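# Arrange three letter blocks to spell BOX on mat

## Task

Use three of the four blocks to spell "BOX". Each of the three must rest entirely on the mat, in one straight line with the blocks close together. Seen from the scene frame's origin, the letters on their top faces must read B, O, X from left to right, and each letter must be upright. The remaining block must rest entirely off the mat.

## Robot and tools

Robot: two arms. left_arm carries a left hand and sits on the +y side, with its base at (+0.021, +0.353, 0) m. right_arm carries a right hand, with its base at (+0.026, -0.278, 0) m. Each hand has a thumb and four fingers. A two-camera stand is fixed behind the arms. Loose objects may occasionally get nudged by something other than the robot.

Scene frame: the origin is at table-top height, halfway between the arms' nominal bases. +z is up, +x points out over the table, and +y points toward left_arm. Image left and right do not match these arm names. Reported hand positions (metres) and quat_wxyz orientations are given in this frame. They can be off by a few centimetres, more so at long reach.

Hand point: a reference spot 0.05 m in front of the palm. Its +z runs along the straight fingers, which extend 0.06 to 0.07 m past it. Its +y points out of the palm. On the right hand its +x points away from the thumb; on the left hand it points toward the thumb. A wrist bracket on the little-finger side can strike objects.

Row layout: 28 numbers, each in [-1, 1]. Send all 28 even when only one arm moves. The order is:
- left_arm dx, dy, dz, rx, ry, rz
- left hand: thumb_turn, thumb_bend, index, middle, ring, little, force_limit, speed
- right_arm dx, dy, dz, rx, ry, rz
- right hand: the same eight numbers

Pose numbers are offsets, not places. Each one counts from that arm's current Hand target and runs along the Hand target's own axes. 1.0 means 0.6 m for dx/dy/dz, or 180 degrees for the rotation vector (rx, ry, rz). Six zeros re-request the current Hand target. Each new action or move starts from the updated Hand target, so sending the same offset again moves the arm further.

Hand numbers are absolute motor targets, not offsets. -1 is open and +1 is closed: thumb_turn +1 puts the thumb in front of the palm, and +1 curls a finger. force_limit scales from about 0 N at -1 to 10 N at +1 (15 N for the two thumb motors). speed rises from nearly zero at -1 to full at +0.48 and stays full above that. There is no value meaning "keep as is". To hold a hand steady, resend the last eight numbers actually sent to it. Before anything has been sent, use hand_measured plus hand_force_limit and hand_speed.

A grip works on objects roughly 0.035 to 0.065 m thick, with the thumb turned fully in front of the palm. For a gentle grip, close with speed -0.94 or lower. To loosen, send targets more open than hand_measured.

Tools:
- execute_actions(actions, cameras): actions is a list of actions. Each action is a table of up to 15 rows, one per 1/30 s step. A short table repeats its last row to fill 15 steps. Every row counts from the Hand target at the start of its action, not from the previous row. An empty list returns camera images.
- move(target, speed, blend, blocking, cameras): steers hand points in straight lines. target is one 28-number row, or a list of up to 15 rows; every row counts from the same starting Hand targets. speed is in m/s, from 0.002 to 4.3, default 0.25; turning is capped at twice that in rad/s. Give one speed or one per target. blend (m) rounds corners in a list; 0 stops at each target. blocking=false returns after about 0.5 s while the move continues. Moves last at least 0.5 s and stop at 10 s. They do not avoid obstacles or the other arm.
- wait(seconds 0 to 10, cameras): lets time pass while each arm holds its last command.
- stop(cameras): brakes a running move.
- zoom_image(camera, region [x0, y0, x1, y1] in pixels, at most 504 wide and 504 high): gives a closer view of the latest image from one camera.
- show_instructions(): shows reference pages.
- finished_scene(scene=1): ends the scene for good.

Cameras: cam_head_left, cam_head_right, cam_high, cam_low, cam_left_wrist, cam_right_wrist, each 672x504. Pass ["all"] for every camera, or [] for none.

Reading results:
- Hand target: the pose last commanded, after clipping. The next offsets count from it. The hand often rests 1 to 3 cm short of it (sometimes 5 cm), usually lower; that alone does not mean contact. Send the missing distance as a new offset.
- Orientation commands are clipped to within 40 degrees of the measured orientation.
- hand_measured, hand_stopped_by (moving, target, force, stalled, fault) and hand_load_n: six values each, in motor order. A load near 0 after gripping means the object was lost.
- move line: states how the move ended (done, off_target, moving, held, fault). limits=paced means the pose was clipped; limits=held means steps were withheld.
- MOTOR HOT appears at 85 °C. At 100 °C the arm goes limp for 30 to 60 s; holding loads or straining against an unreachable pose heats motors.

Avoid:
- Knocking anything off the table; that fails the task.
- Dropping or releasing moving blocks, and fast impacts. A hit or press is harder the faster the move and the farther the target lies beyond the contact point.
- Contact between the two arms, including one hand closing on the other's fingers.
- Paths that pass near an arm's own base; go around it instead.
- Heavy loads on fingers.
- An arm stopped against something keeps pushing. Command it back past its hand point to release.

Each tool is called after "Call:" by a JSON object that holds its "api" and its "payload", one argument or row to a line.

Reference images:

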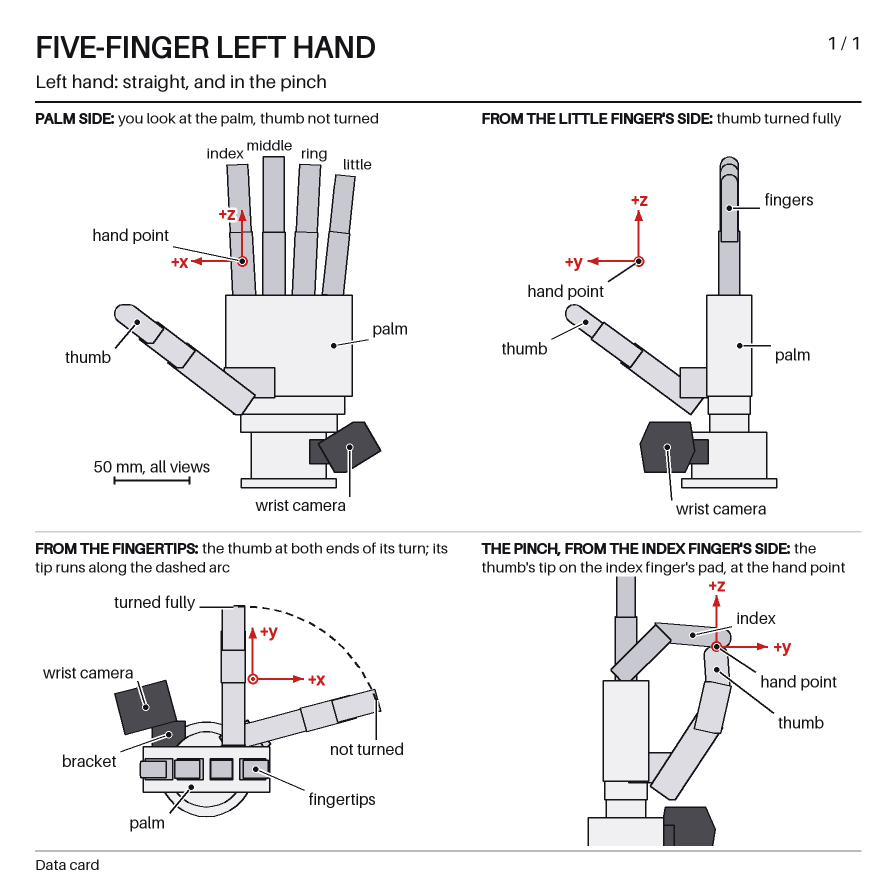

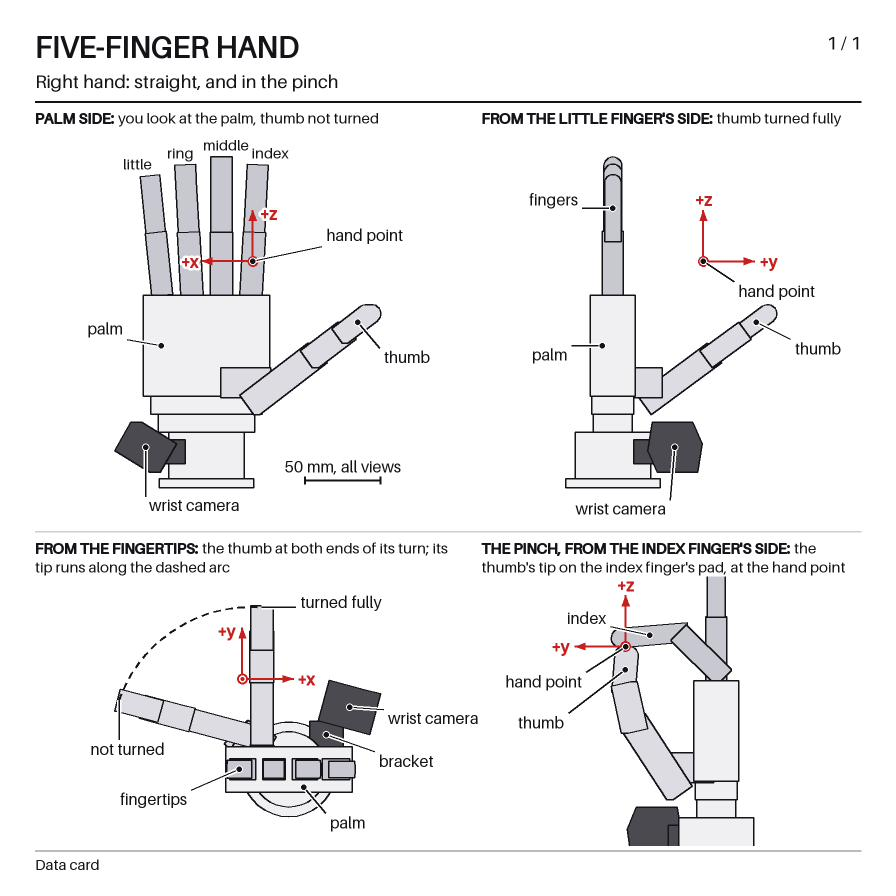

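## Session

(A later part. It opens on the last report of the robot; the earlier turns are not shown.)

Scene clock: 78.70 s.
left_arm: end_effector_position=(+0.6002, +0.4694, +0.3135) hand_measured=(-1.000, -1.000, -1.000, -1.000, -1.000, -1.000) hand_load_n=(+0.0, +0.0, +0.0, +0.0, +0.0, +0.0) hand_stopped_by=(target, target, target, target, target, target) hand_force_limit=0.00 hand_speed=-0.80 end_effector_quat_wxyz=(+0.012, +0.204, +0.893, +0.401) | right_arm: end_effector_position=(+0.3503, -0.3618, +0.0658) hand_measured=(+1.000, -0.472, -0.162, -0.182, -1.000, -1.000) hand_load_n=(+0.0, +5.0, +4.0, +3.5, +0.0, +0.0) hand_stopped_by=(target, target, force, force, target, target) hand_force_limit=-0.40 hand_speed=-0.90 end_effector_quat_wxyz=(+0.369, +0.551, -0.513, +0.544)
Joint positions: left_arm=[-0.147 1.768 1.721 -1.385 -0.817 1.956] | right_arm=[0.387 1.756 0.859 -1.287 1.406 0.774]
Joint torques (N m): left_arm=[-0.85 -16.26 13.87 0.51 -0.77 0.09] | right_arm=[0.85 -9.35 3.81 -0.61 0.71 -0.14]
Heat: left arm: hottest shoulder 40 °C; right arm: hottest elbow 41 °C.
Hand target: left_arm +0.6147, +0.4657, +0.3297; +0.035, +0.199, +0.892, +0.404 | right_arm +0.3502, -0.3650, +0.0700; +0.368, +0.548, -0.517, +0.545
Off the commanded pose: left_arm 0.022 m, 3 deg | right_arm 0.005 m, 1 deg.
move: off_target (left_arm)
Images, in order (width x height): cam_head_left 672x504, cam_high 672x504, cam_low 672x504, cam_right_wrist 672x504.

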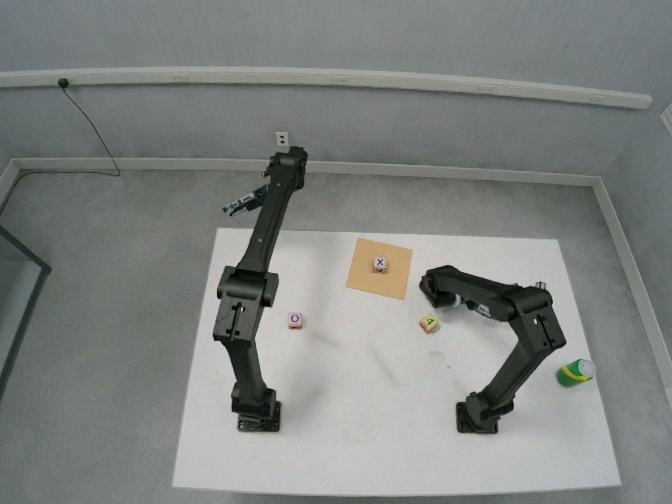

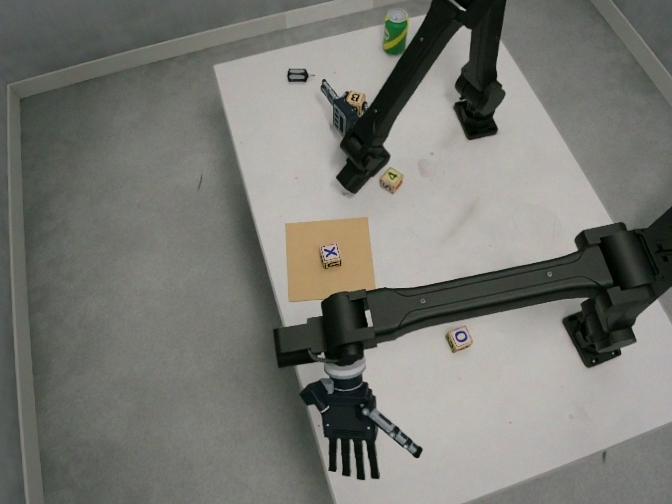

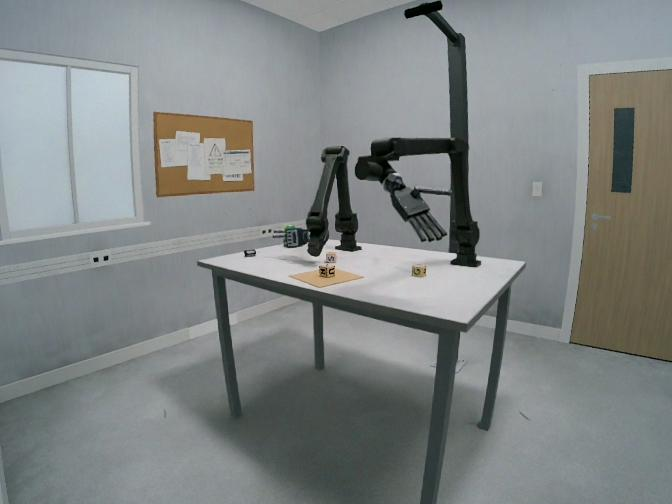

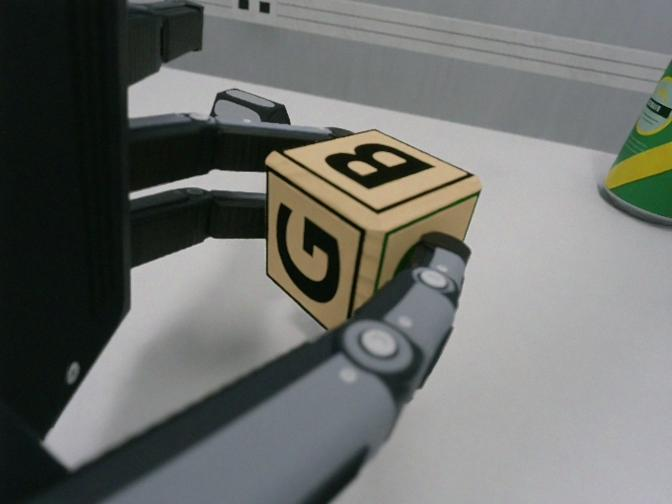

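Call:
{"api": "zoom_image", "payload": {
  "camera": "cam_low",
  "region": [230, 200, 350, 290]
}}

Call:
{"api": "zoom_image", "payload": {
  "camera": "cam_high",
  "region": [290, 50, 430, 190]
}}

Scaled by 4.200.

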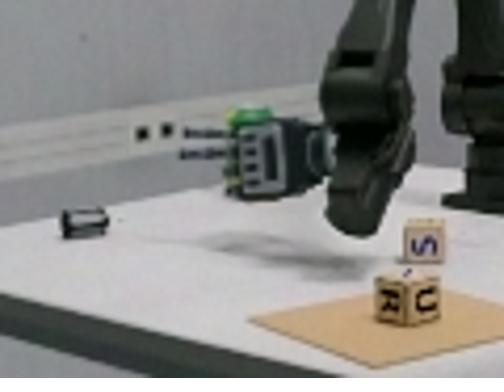

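Scaled by 3.600.

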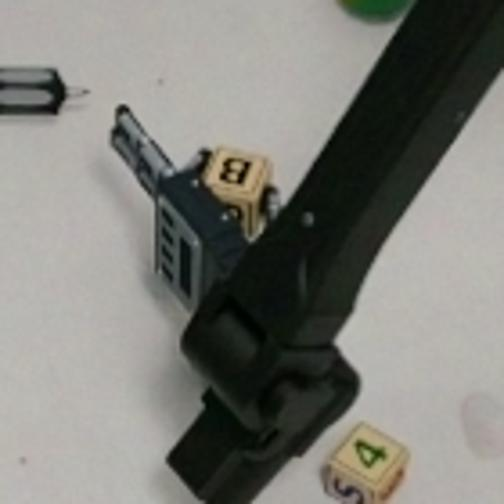

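Call:
{"api": "move", "payload": {
  "target": [0,0,0,0,0,0,-1,-1,-1,-1,-1,-1,0,-0.8,0,0,0,0.038,-0.0062,-0.0052,1,-0.47,0.15,0.1,-1,-1,-0.4,-0.9],
  "speed": 0.1,
  "cameras": ["cam_low","cam_high"]
}}

Call:
{"api": "zoom_image", "payload": {
  "camera": "cam_low",
  "region": [230, 200, 350, 290]
}}

Scene clock: 82.23 s.
left_arm: end_effector_position=(+0.6002, +0.4694, +0.3135) hand_measured=(-1.000, -1.000, -1.000, -1.000, -1.000, -1.000) hand_load_n=(+0.0, +0.0, +0.0, +0.0, +0.0, +0.0) hand_stopped_by=(target, target, target, target, target, target) hand_force_limit=0.00 hand_speed=-0.80 end_effector_quat_wxyz=(+0.012, +0.204, +0.893, +0.401) | right_arm: end_effector_position=(+0.3489, -0.3677, +0.0666) hand_measured=(+1.000, -0.472, -0.162, -0.182, -1.000, -1.000) hand_load_n=(+0.5, +5.0, +4.0, +3.5, +0.0, +0.0) hand_stopped_by=(target, target, force, force, target, target) hand_force_limit=-0.40 hand_speed=-0.90 end_effector_quat_wxyz=(+0.343, +0.575, -0.485, +0.563)
Joint positions: left_arm=[-0.147 1.768 1.721 -1.385 -0.817 1.956] | right_arm=[0.39 1.597 0.685 -0.671 1.439 0.164]
Joint torques (N m): left_arm=[-0.85 -16.26 13.85 0.51 -0.78 0.09] | right_arm=[2.02 -7.47 4.51 0.27 0.82 -0.16]
Heat: left arm: hottest shoulder 40 °C; right arm: hottest elbow 41 °C.
Hand target: left_arm +0.6147, +0.4657, +0.3297; +0.035, +0.199, +0.892, +0.404 | right_arm +0.3503, -0.3650, +0.0701; +0.334, +0.579, -0.482, +0.567
Off the commanded pose: left_arm 0.022 m, 3 deg | right_arm 0.004 m, 1 deg.
move: off_target (left_arm)
Images, in order (width x height): cam_high 672x504, cam_low 672x504.

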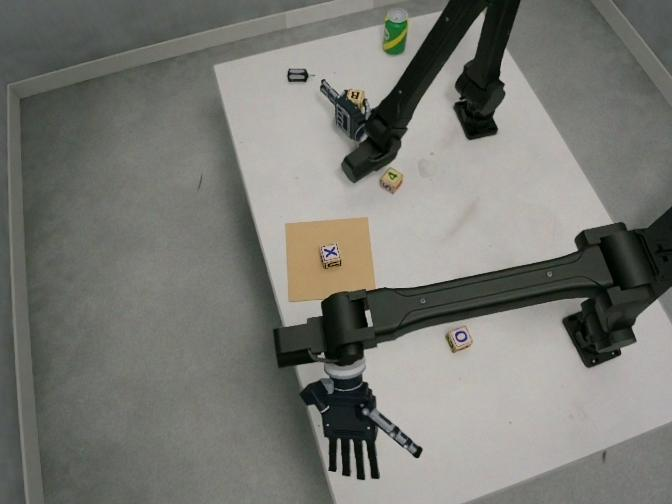

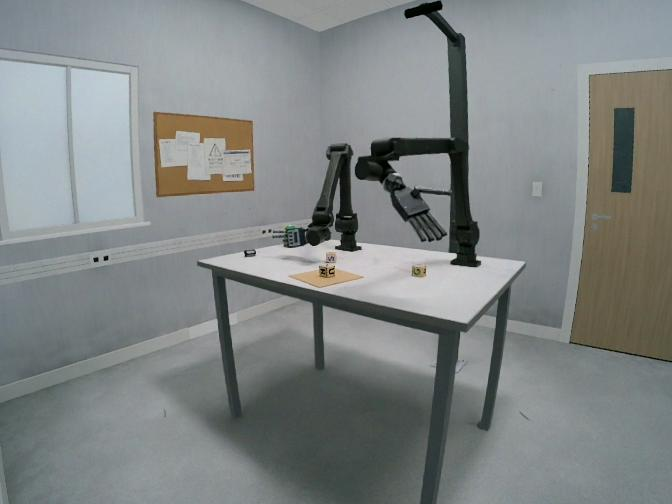

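Scaled by 4.200.

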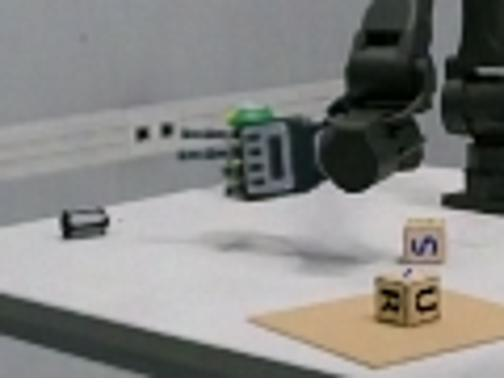

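Call:
{"api": "move", "payload": {
  "target": [0,0,0,0,0,0,-1,-1,-1,-1,-1,-1,0,-0.8,-0.0334,0.0054,0.0046,0,0,0,1,-0.47,0.15,0.1,-1,-1,-0.4,-0.9],
  "speed": 0.06,
  "cameras": ["cam_low","cam_right_wrist"]
}}

Call:
{"api": "zoom_image", "payload": {
  "camera": "cam_low",
  "region": [230, 200, 350, 290]
}}

Scene clock: 84.00 s.
left_arm: end_effector_position=(+0.6002, +0.4694, +0.3135) hand_measured=(-1.000, -1.000, -1.000, -1.000, -1.000, -1.000) hand_load_n=(+0.0, +0.0, +0.0, +0.0, +0.0, +0.0) hand_stopped_by=(target, target, target, target, target, target) hand_force_limit=0.00 hand_speed=-0.80 end_effector_quat_wxyz=(+0.012, +0.204, +0.893, +0.401) | right_arm: end_effector_position=(+0.3503, -0.3673, +0.0512) hand_measured=(+1.000, -0.472, -0.162, -0.182, -1.000, -1.000) hand_load_n=(+0.0, +5.0, +4.0, +3.5, +0.0, +0.0) hand_stopped_by=(target, target, force, force, target, target) hand_force_limit=-0.40 hand_speed=-0.90 end_effector_quat_wxyz=(+0.334, +0.573, -0.489, +0.567)
Joint positions: left_arm=[-0.147 1.768 1.721 -1.385 -0.817 1.956] | right_arm=[0.391 1.623 0.659 -0.55 1.436 0.116]
Joint torques (N m): left_arm=[-0.85 -16.21 13.87 0.53 -0.78 0.09] | right_arm=[1.79 -6.07 4.44 0.5 0.81 -0.12]
Heat: left arm: hottest shoulder 40 °C; right arm: hottest elbow 41 °C.
Hand target: left_arm +0.6147, +0.4657, +0.3297; +0.035, +0.199, +0.892, +0.404 | right_arm +0.3504, -0.3649, +0.0496; +0.333, +0.579, -0.482, +0.567
Off the commanded pose: left_arm 0.022 m, 3 deg | right_arm 0.003 m, 1 deg.
move: off_target (left_arm)
Images, in order (width x height): cam_low 672x504, cam_right_wrist 672x504.

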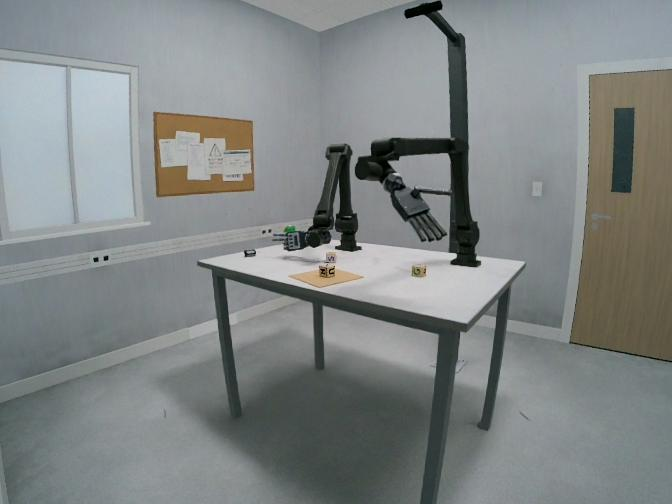

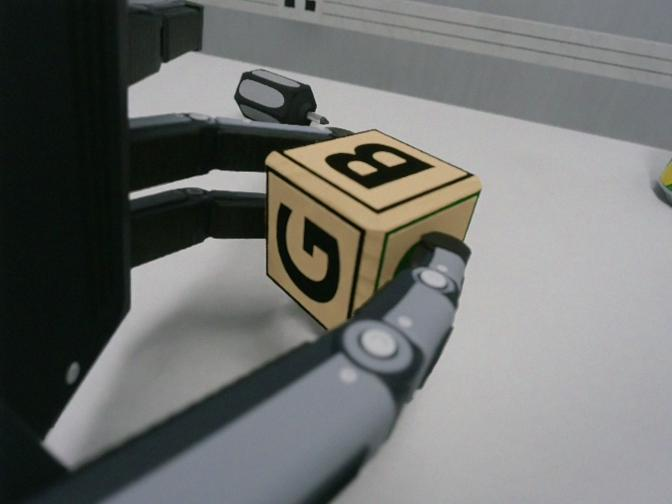

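Scaled by 4.200.

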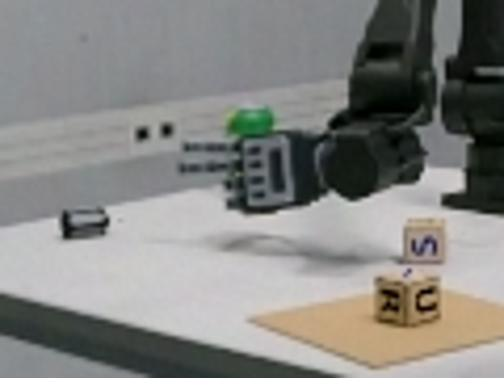

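Call:
{"api": "move", "payload": {
  "target": [0,0,0,0,0,0,-1,-1,-1,-1,-1,-1,0,-0.8,-0.0179,0.0029,0.0025,0,0,0,1,-0.47,0.15,0.1,-1,-1,-0.4,-0.9],
  "speed": 0.05,
  "cameras": ["cam_low","cam_right_wrist"]
}}

Call:
{"api": "zoom_image", "payload": {
  "camera": "cam_low",
  "region": [260, 215, 340, 275]
}}

Scene clock: 85.43 s.
left_arm: end_effector_position=(+0.6002, +0.4694, +0.3135) hand_measured=(-1.000, -1.000, -1.000, -1.000, -1.000, -1.000) hand_load_n=(+0.0, +0.0, +0.0, +0.0, +0.5, +0.0) hand_stopped_by=(target, target, target, target, target, target) hand_force_limit=0.00 hand_speed=-0.80 end_effector_quat_wxyz=(+0.012, +0.204, +0.893, +0.401) | right_arm: end_effector_position=(+0.3505, -0.3672, +0.0409) hand_measured=(+1.000, -0.472, -0.162, -0.182, -1.000, -1.000) hand_load_n=(+0.5, +5.0, +4.0, +3.5, +0.0, +0.0) hand_stopped_by=(target, target, force, force, target, target) hand_force_limit=-0.40 hand_speed=-0.90 end_effector_quat_wxyz=(+0.333, +0.573, -0.489, +0.568)
Joint positions: left_arm=[-0.147 1.768 1.721 -1.385 -0.817 1.956] | right_arm=[0.391 1.651 0.651 -0.503 1.436 0.108]
Joint torques (N m): left_arm=[-0.79 -16.26 13.86 0.51 -0.78 0.09] | right_arm=[1.55 -6.48 4.03 0.58 0.87 -0.12]
Heat: left arm: hottest shoulder 40 °C; right arm: hottest elbow 41 °C.
Hand target: left_arm +0.6147, +0.4657, +0.3297; +0.035, +0.199, +0.892, +0.404 | right_arm +0.3503, -0.3649, +0.0385; +0.333, +0.579, -0.482, +0.567
Off the commanded pose: left_arm 0.022 m, 3 deg | right_arm 0.003 m, 1 deg.
move: off_target (left_arm)
Images, in order (width x height): cam_low 672x504, cam_right_wrist 672x504.

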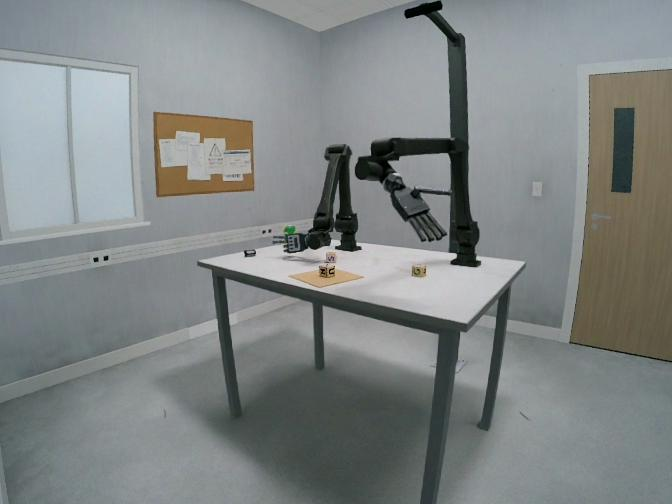

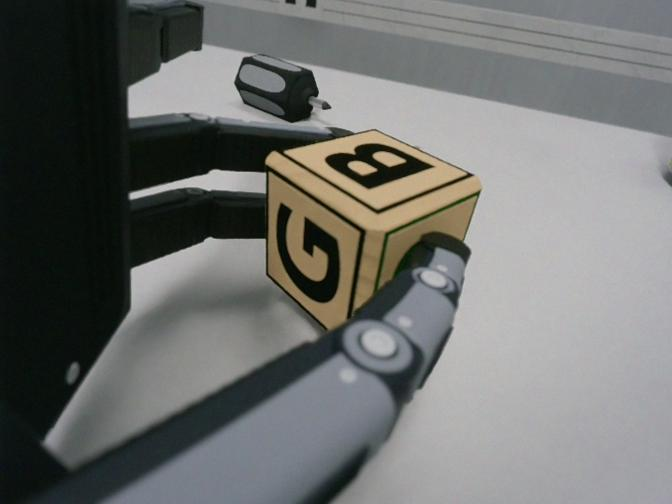

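Scaled by 6.300.

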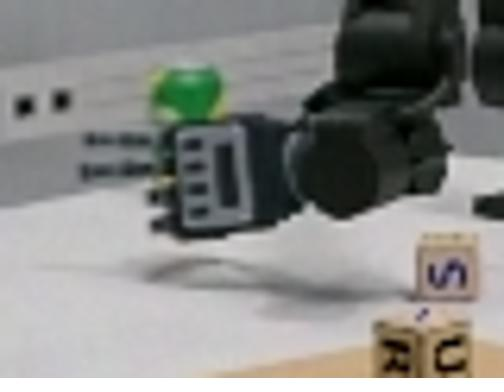

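Call:
{"api": "move", "payload": {
  "target": [0,0,0,0,0,0,-1,-1,-1,-1,-1,-1,0,-0.8,-0.0107,0.0018,0.0015,0,0,0,1,-0.47,0.15,0.1,-1,-1,-0.4,-0.9],
  "speed": 0.05,
  "cameras": ["cam_low","cam_right_wrist"]
}}

Call:
{"api": "zoom_image", "payload": {
  "camera": "cam_low",
  "region": [260, 215, 340, 275]
}}

Scene clock: 86.60 s.
left_arm: end_effector_position=(+0.6002, +0.4694, +0.3135) hand_measured=(-1.000, -1.000, -1.000, -1.000, -1.000, -1.000) hand_load_n=(+0.0, +0.0, +0.0, +0.0, +0.0, +0.0) hand_stopped_by=(target, target, target, target, target, target) hand_force_limit=0.00 hand_speed=-0.80 end_effector_quat_wxyz=(+0.012, +0.204, +0.893, +0.401) | right_arm: end_effector_position=(+0.3522, -0.3667, +0.0351) hand_measured=(+1.000, -0.472, -0.162, -0.182, -1.000, -1.000) hand_load_n=(+0.0, +5.0, +4.0, +3.0, +0.0, +0.0) hand_stopped_by=(target, target, force, force, target, target) hand_force_limit=-0.40 hand_speed=-0.90 end_effector_quat_wxyz=(+0.331, +0.572, -0.490, +0.568)
Joint positions: left_arm=[-0.147 1.768 1.721 -1.385 -0.817 1.956] | right_arm=[0.391 1.669 0.651 -0.478 1.436 0.105]
Joint torques (N m): left_arm=[-0.85 -16.26 13.87 0.51 -0.78 0.09] | right_arm=[0.91 -6.65 3.52 0.18 0.78 -0.17]
Heat: left arm: hottest shoulder 40 °C; right arm: hottest elbow 41 °C.
Hand target: left_arm +0.6147, +0.4657, +0.3297; +0.035, +0.199, +0.892, +0.404 | right_arm +0.3503, -0.3650, +0.0320; +0.333, +0.579, -0.482, +0.567
Off the commanded pose: left_arm 0.022 m, 3 deg | right_arm 0.004 m, 1 deg.
move: off_target (left_arm)
Images, in order (width x height): cam_low 672x504, cam_right_wrist 672x504.

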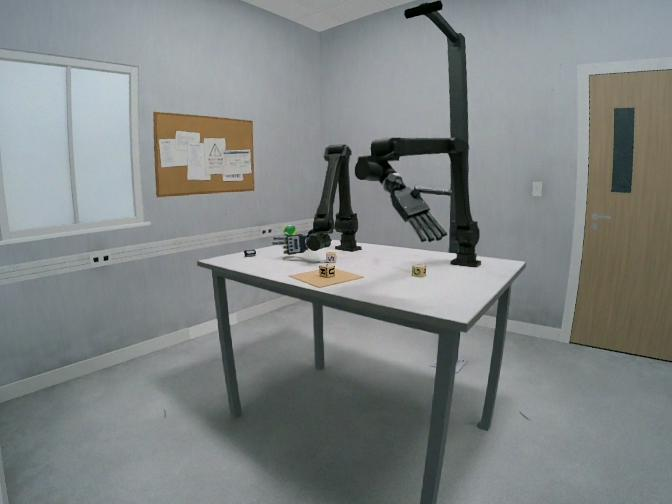

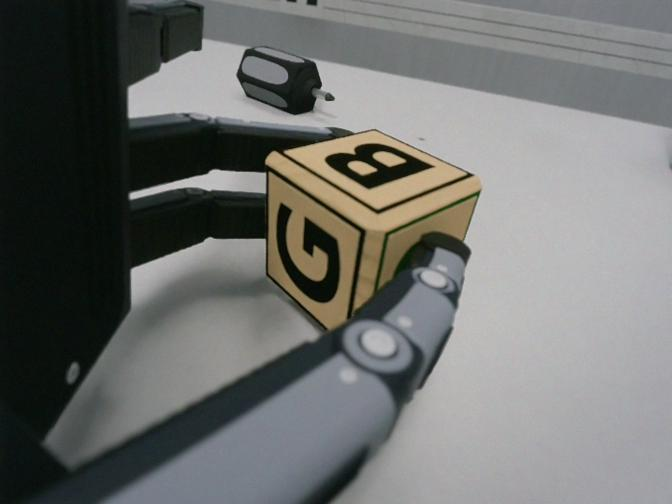

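Scaled by 6.300.

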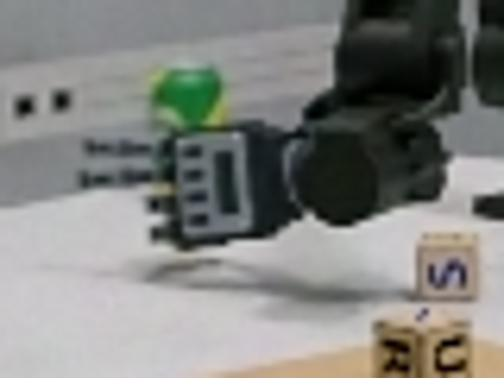

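Call:
{"api": "move", "payload": {
  "target": [0,0,0,0,0,0,-1,-1,-1,-1,-1,-1,0,-0.8,-0.0081,0.0013,0.0011,0,0,0,1,-0.47,0.15,0.1,-1,-1,-0.4,-0.9],
  "speed": 0.03,
  "cameras": ["cam_low","cam_right_wrist"]
}}

Call:
{"api": "zoom_image", "payload": {
  "camera": "cam_low",
  "region": [260, 215, 340, 275]
}}

Scene clock: 87.67 s.
left_arm: end_effector_position=(+0.6002, +0.4694, +0.3135) hand_measured=(-1.000, -1.000, -1.000, -1.000, -1.000, -1.000) hand_load_n=(+0.0, -0.5, +0.0, +0.0, +0.0, +0.0) hand_stopped_by=(target, target, target, target, target, target) hand_force_limit=0.00 hand_speed=-0.80 end_effector_quat_wxyz=(+0.012, +0.204, +0.893, +0.401) | right_arm: end_effector_position=(+0.3507, -0.3672, +0.0296) hand_measured=(+1.000, -0.472, -0.162, -0.182, -1.000, -1.000) hand_load_n=(+0.0, +5.0, +3.5, +3.5, +0.0, +0.0) hand_stopped_by=(target, target, force, force, target, target) hand_force_limit=-0.40 hand_speed=-0.90 end_effector_quat_wxyz=(+0.333, +0.573, -0.489, +0.568)
Joint positions: left_arm=[-0.147 1.768 1.721 -1.385 -0.817 1.956] | right_arm=[0.391 1.684 0.646 -0.461 1.436 0.104]
Joint torques (N m): left_arm=[-0.91 -16.32 13.85 0.5 -0.77 0.09] | right_arm=[0.79 -6.01 3.85 0.44 0.77 -0.13]
Heat: left arm: hottest shoulder 40 °C; right arm: hottest elbow 41 °C.
Hand target: left_arm +0.6147, +0.4657, +0.3297; +0.035, +0.199, +0.892, +0.404 | right_arm +0.3503, -0.3649, +0.0270; +0.333, +0.579, -0.482, +0.567
Off the commanded pose: left_arm 0.022 m, 3 deg | right_arm 0.003 m, 1 deg.
move: off_target (left_arm)
Images, in order (width x height): cam_low 672x504, cam_right_wrist 672x504.

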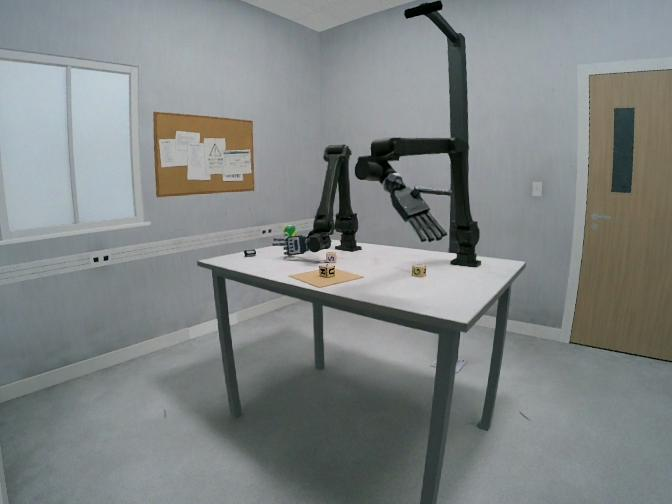

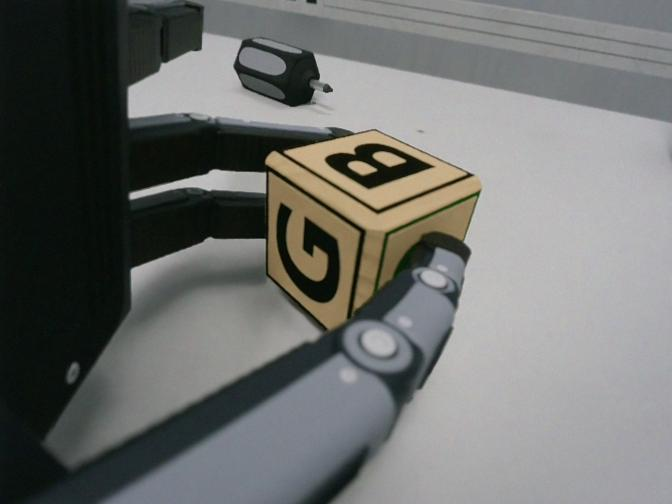

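Scaled by 6.300.

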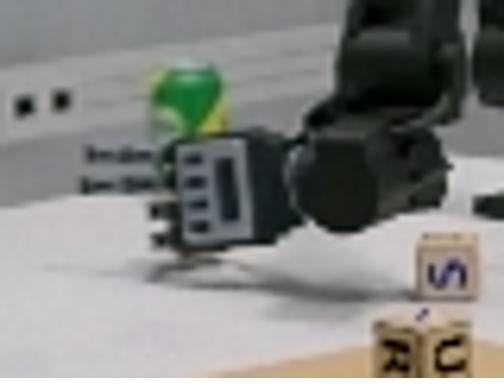

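Call:
{"api": "move", "payload": {
  "target": [0,0,0,0,0,0,-1,-1,-1,-1,-1,-1,0,-0.8,-0.0081,0.0013,0.0011,0,0,0,1,-0.47,0.15,0.1,-1,-1,-0.4,-0.9],
  "speed": 0.03,
  "cameras": ["cam_low","cam_right_wrist"]
}}

Call:
{"api": "zoom_image", "payload": {
  "camera": "cam_low",
  "region": [260, 215, 340, 275]
}}

Call:
{"api": "zoom_image", "payload": {
  "camera": "cam_right_wrist",
  "region": [240, 100, 520, 340]
}}

Scene clock: 88.97 s.
left_arm: end_effector_position=(+0.6002, +0.4694, +0.3135) hand_measured=(-1.000, -1.000, -1.000, -1.000, -1.000, -1.000) hand_load_n=(+0.0, +0.0, +0.0, +0.0, +0.0, +0.0) hand_stopped_by=(target, target, target, target, target, target) hand_force_limit=0.00 hand_speed=-0.80 end_effector_quat_wxyz=(+0.012, +0.204, +0.893, +0.401) | right_arm: end_effector_position=(+0.3515, -0.3669, +0.0250) hand_measured=(+1.000, -0.472, -0.162, -0.182, -1.000, -1.000) hand_load_n=(+0.0, +5.0, +4.0, +3.5, +0.0, +0.0) hand_stopped_by=(target, target, force, force, target, target) hand_force_limit=-0.40 hand_speed=-0.90 end_effector_quat_wxyz=(+0.332, +0.572, -0.489, +0.568)
Joint positions: left_arm=[-0.147 1.768 1.721 -1.385 -0.817 1.956] | right_arm=[0.391 1.699 0.646 -0.444 1.436 0.104]
Joint torques (N m): left_arm=[-0.85 -16.21 13.89 0.51 -0.78 0.09] | right_arm=[1.44 -5.83 3.51 0.35 0.85 -0.2]
Heat: left arm: hottest shoulder 40 °C; right arm: hottest elbow 40 °C.
Hand target: left_arm +0.6147, +0.4657, +0.3297; +0.035, +0.199, +0.892, +0.404 | right_arm +0.3504, -0.3649, +0.0221; +0.333, +0.579, -0.482, +0.567
Off the commanded pose: left_arm 0.022 m, 3 deg | right_arm 0.004 m, 1 deg.
move: off_target (left_arm)
Images, in order (width x height): cam_low 672x504, cam_right_wrist 672x504.

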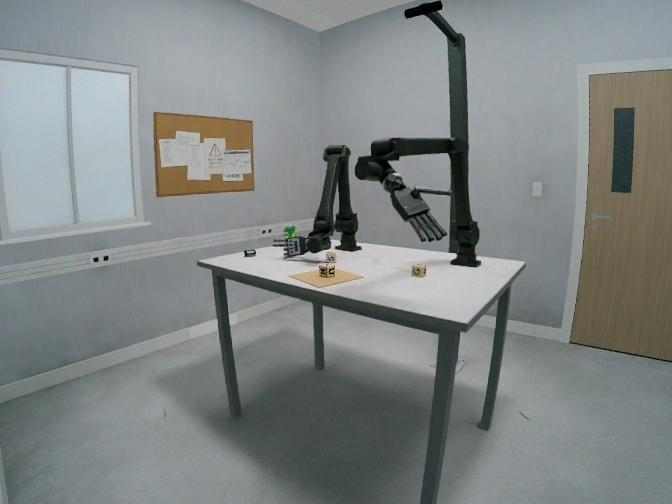

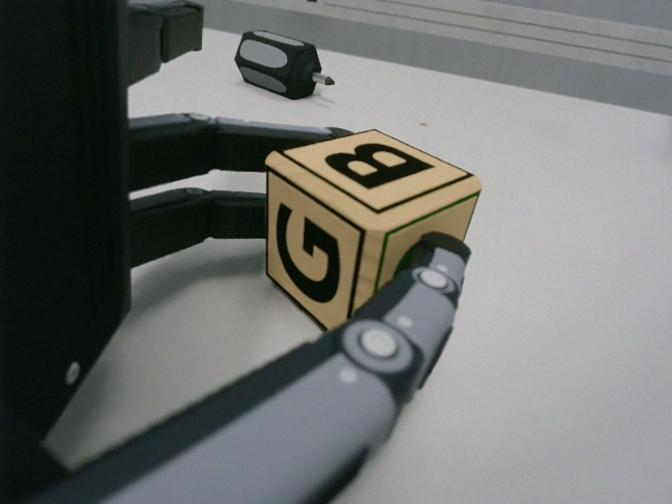

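Scaled by 6.300.

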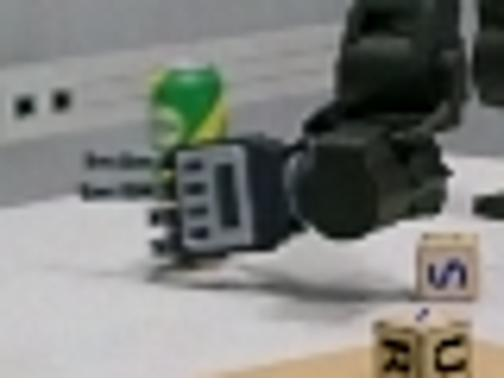

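Scaled by 1.800.

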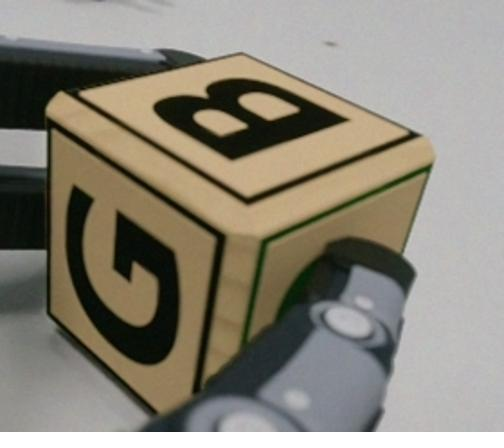

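Call:
{"api": "move", "payload": {
  "target": [0,0,0,0,0,0,-1,-1,-1,-1,-1,-1,0,-0.8,-0.0066,0.0011,0.0009,0,0,0,1,-0.47,0.15,0.1,-1,-1,-0.4,-0.9],
  "speed": 0.03,
  "cameras": ["cam_low","cam_right_wrist"]
}}

Call:
{"api": "zoom_image", "payload": {
  "camera": "cam_low",
  "region": [260, 215, 340, 275]
}}

Call:
{"api": "zoom_image", "payload": {
  "camera": "cam_right_wrist",
  "region": [240, 100, 520, 340]
}}

Scene clock: 90.10 s.
left_arm: end_effector_position=(+0.6002, +0.4694, +0.3135) hand_measured=(-1.000, -1.000, -1.000, -1.000, -1.000, -1.000) hand_load_n=(+0.0, +0.0, +0.0, +0.0, +0.0, +0.0) hand_stopped_by=(target, target, target, target, target, target) hand_force_limit=0.00 hand_speed=-0.80 end_effector_quat_wxyz=(+0.012, +0.204, +0.893, +0.401) | right_arm: end_effector_position=(+0.3521, -0.3667, +0.0211) hand_measured=(+1.000, -0.472, -0.162, -0.182, -1.000, -1.000) hand_load_n=(+0.0, +5.0, +4.0, +3.5, +0.0, +0.0) hand_stopped_by=(target, target, force, force, target, target) hand_force_limit=-0.40 hand_speed=-0.90 end_effector_quat_wxyz=(+0.332, +0.572, -0.490, +0.568)
Joint positions: left_arm=[-0.147 1.768 1.721 -1.385 -0.817 1.956] | right_arm=[0.391 1.712 0.646 -0.43 1.436 0.104]
Joint torques (N m): left_arm=[-0.85 -16.21 13.87 0.5 -0.78 0.09] | right_arm=[0.85 -6.24 3.45 0.43 0.75 -0.17]
Heat: left arm: hottest shoulder 40 °C; right arm: hottest elbow 40 °C.
Hand target: left_arm +0.6147, +0.4657, +0.3297; +0.035, +0.199, +0.892, +0.404 | right_arm +0.3503, -0.3649, +0.0180; +0.333, +0.579, -0.482, +0.567
Off the commanded pose: left_arm 0.022 m, 3 deg | right_arm 0.004 m, 1 deg.
move: off_target (left_arm)
Images, in order (width x height): cam_low 672x504, cam_right_wrist 672x504.

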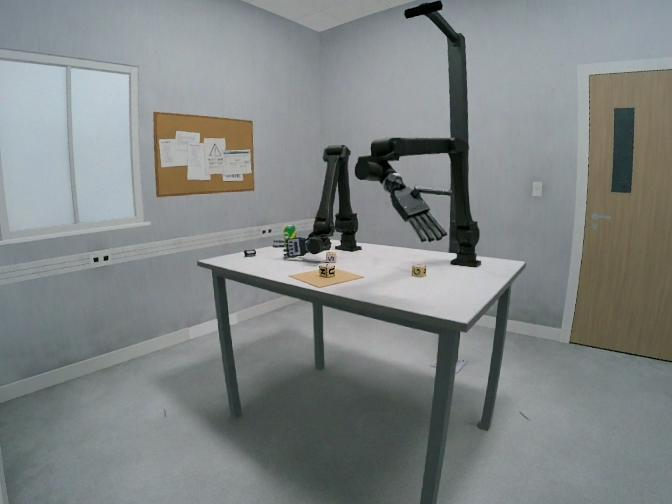

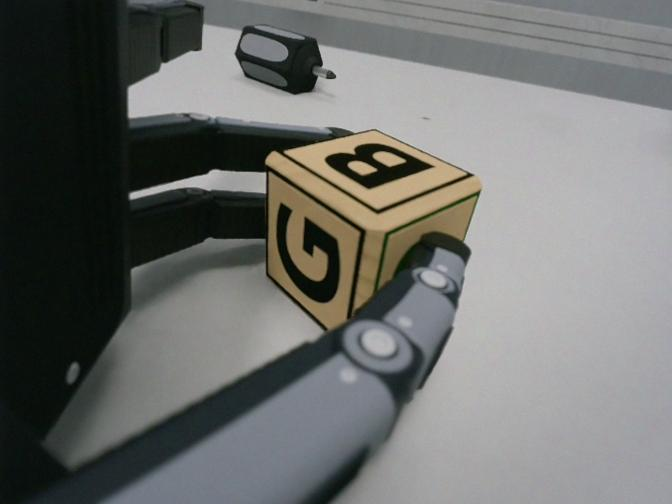

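Scaled by 6.300.

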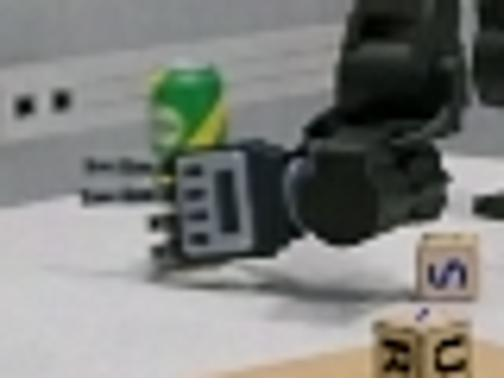

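Scaled by 1.800.

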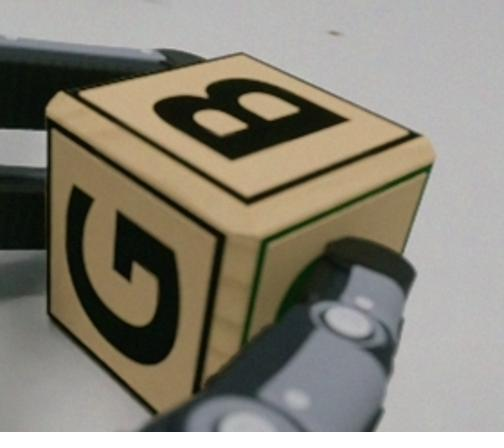

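Call:
{"api": "move", "payload": {
  "target": [0,0,0,0,0,0,-1,-1,-1,-1,-1,-1,0,-0.8,-0.0049,0.0008,0.0007,0,0,0,1,-0.47,0.15,0.1,-1,-1,-0.4,-0.9],
  "speed": 0.03,
  "cameras": ["cam_low","cam_right_wrist"]
}}

Call:
{"api": "zoom_image", "payload": {
  "camera": "cam_right_wrist",
  "region": [240, 100, 520, 340]
}}

Scene clock: 91.30 s.
left_arm: end_effector_position=(+0.6002, +0.4694, +0.3135) hand_measured=(-1.000, -1.000, -1.000, -1.000, -1.000, -1.000) hand_load_n=(+0.0, +0.0, +0.0, +0.0, +0.0, +0.0) hand_stopped_by=(target, target, target, target, target, target) hand_force_limit=0.00 hand_speed=-0.80 end_effector_quat_wxyz=(+0.012, +0.204, +0.893, +0.401) | right_arm: end_effector_position=(+0.3523, -0.3666, +0.0204) hand_measured=(+1.000, -0.472, -0.162, -0.182, -1.000, -1.000) hand_load_n=(+0.0, +5.0, +3.5, +3.0, +0.0, +0.0) hand_stopped_by=(target, target, force, force, target, target) hand_force_limit=-0.40 hand_speed=-0.90 end_effector_quat_wxyz=(+0.334, +0.574, -0.486, +0.568)
Joint positions: left_arm=[-0.147 1.768 1.721 -1.385 -0.817 1.956] | right_arm=[0.392 1.717 0.646 -0.421 1.438 0.092]
Joint torques (N m): left_arm=[-0.91 -16.32 13.87 0.5 -0.78 0.09] | right_arm=[1.79 -5.77 3.36 0.77 0.68 -0.02]
Heat: left arm: hottest shoulder 40 °C; right arm: hottest elbow 40 °C.
Hand target: left_arm +0.6147, +0.4657, +0.3297; +0.035, +0.199, +0.892, +0.404 | right_arm +0.3504, -0.3649, +0.0150; +0.333, +0.579, -0.482, +0.567
Off the commanded pose: left_arm 0.022 m, 3 deg | right_arm 0.006 m, 1 deg.
move: off_target (left_arm)
Images, in order (width x height): cam_low 672x504, cam_right_wrist 672x504.

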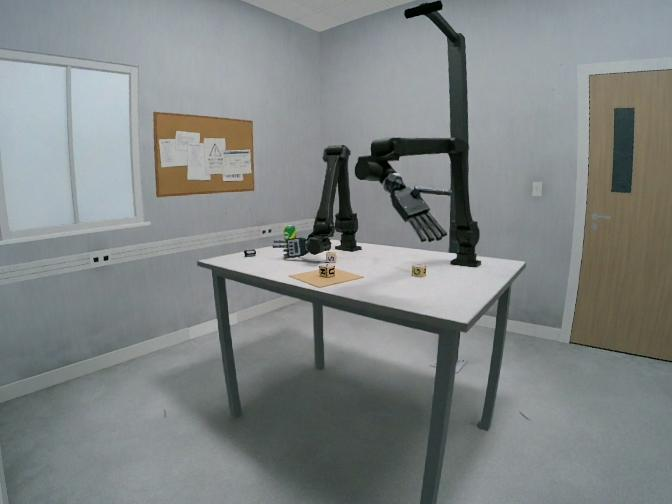

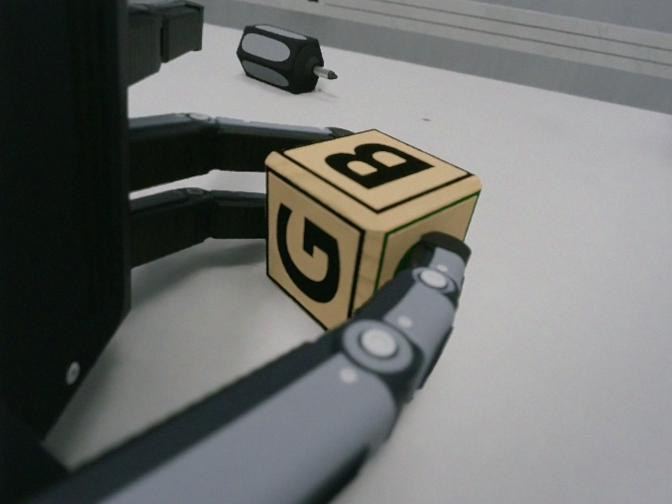

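Scaled by 1.800.

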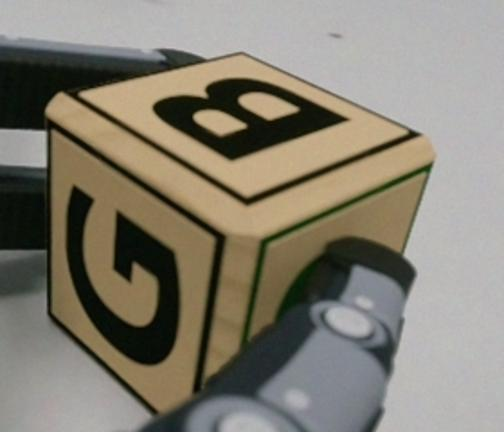

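Call:
{"api": "execute_actions", "payload": {
  "actions": [
    [[0,0,0,0,0,0,-1,-1,-1,-1,-1,-1,0,-0.8,0.005,-0.0008,-0.0007,0,0,0,1,-0.47,0.15,0.1,-1,-1,-0.4,-0.9]],
    [[0,0,0,0,0,0,-1,-1,-1,-1,-1,-1,0,-0.8,0,0,0,0,0,0,1,-0.8,-0.5,-0.5,-1,-1,-0.4,-0.7]]
  ],
  "cameras": ["cam_right_wrist","cam_high"]
}}

Scene clock: 93.20 s.
left_arm: end_effector_position=(+0.6002, +0.4694, +0.3135) hand_measured=(-1.000, -1.000, -1.000, -1.000, -1.000, -1.000) hand_load_n=(+0.0, +0.0, +0.0, +0.0, +0.0, +0.0) hand_stopped_by=(target, target, target, target, target, target) hand_force_limit=0.00 hand_speed=-0.80 end_effector_quat_wxyz=(+0.012, +0.204, +0.893, +0.401) | right_arm: end_effector_position=(+0.3523, -0.3666, +0.0204) hand_measured=(+1.000, -0.800, -0.500, -0.500, -1.000, -1.000) hand_load_n=(+0.0, +0.0, +0.0, +0.0, +0.0, +0.0) hand_stopped_by=(target, target, target, target, target, target) hand_force_limit=-0.40 hand_speed=-0.70 end_effector_quat_wxyz=(+0.334, +0.574, -0.486, +0.567)
Joint positions: left_arm=[-0.147 1.768 1.721 -1.385 -0.817 1.956] | right_arm=[0.392 1.717 0.646 -0.421 1.438 0.091]
Joint torques (N m): left_arm=[-0.91 -16.26 13.86 0.51 -0.78 0.09] | right_arm=[1.49 -6.59 3.18 0.34 0.7 -0.06]
Heat: left arm: hottest shoulder 40 °C; right arm: hottest elbow 40 °C.
Hand target: left_arm +0.6147, +0.4657, +0.3297; +0.035, +0.199, +0.892, +0.404 | right_arm +0.3503, -0.3649, +0.0181; +0.334, +0.579, -0.482, +0.567
Off the commanded pose: left_arm 0.022 m, 3 deg | right_arm 0.003 m, 1 deg.
Images, in order (width x height): cam_high 672x504, cam_right_wrist 672x504.

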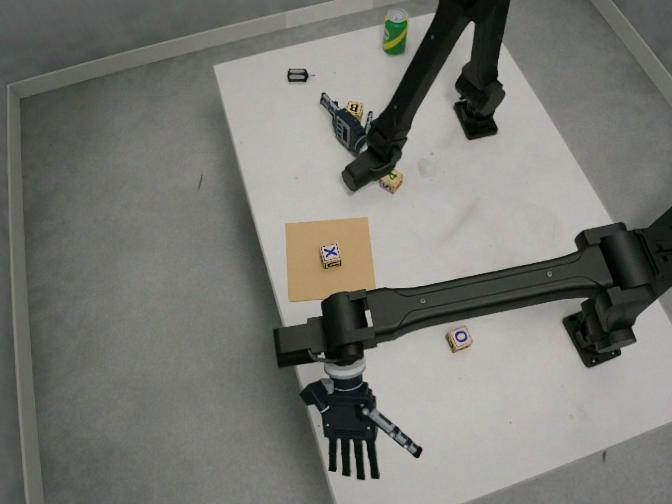

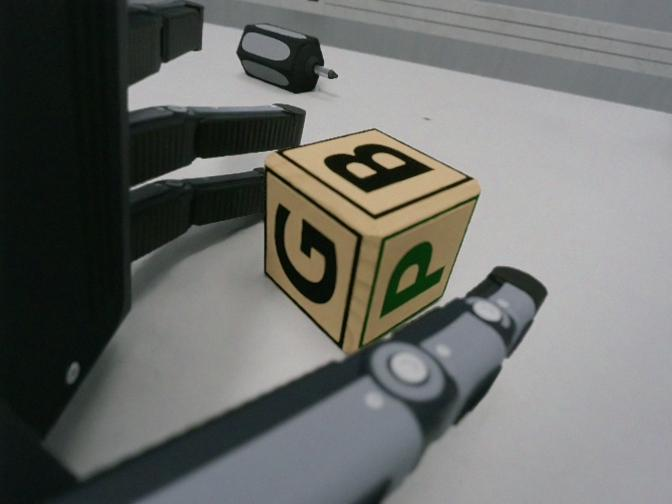

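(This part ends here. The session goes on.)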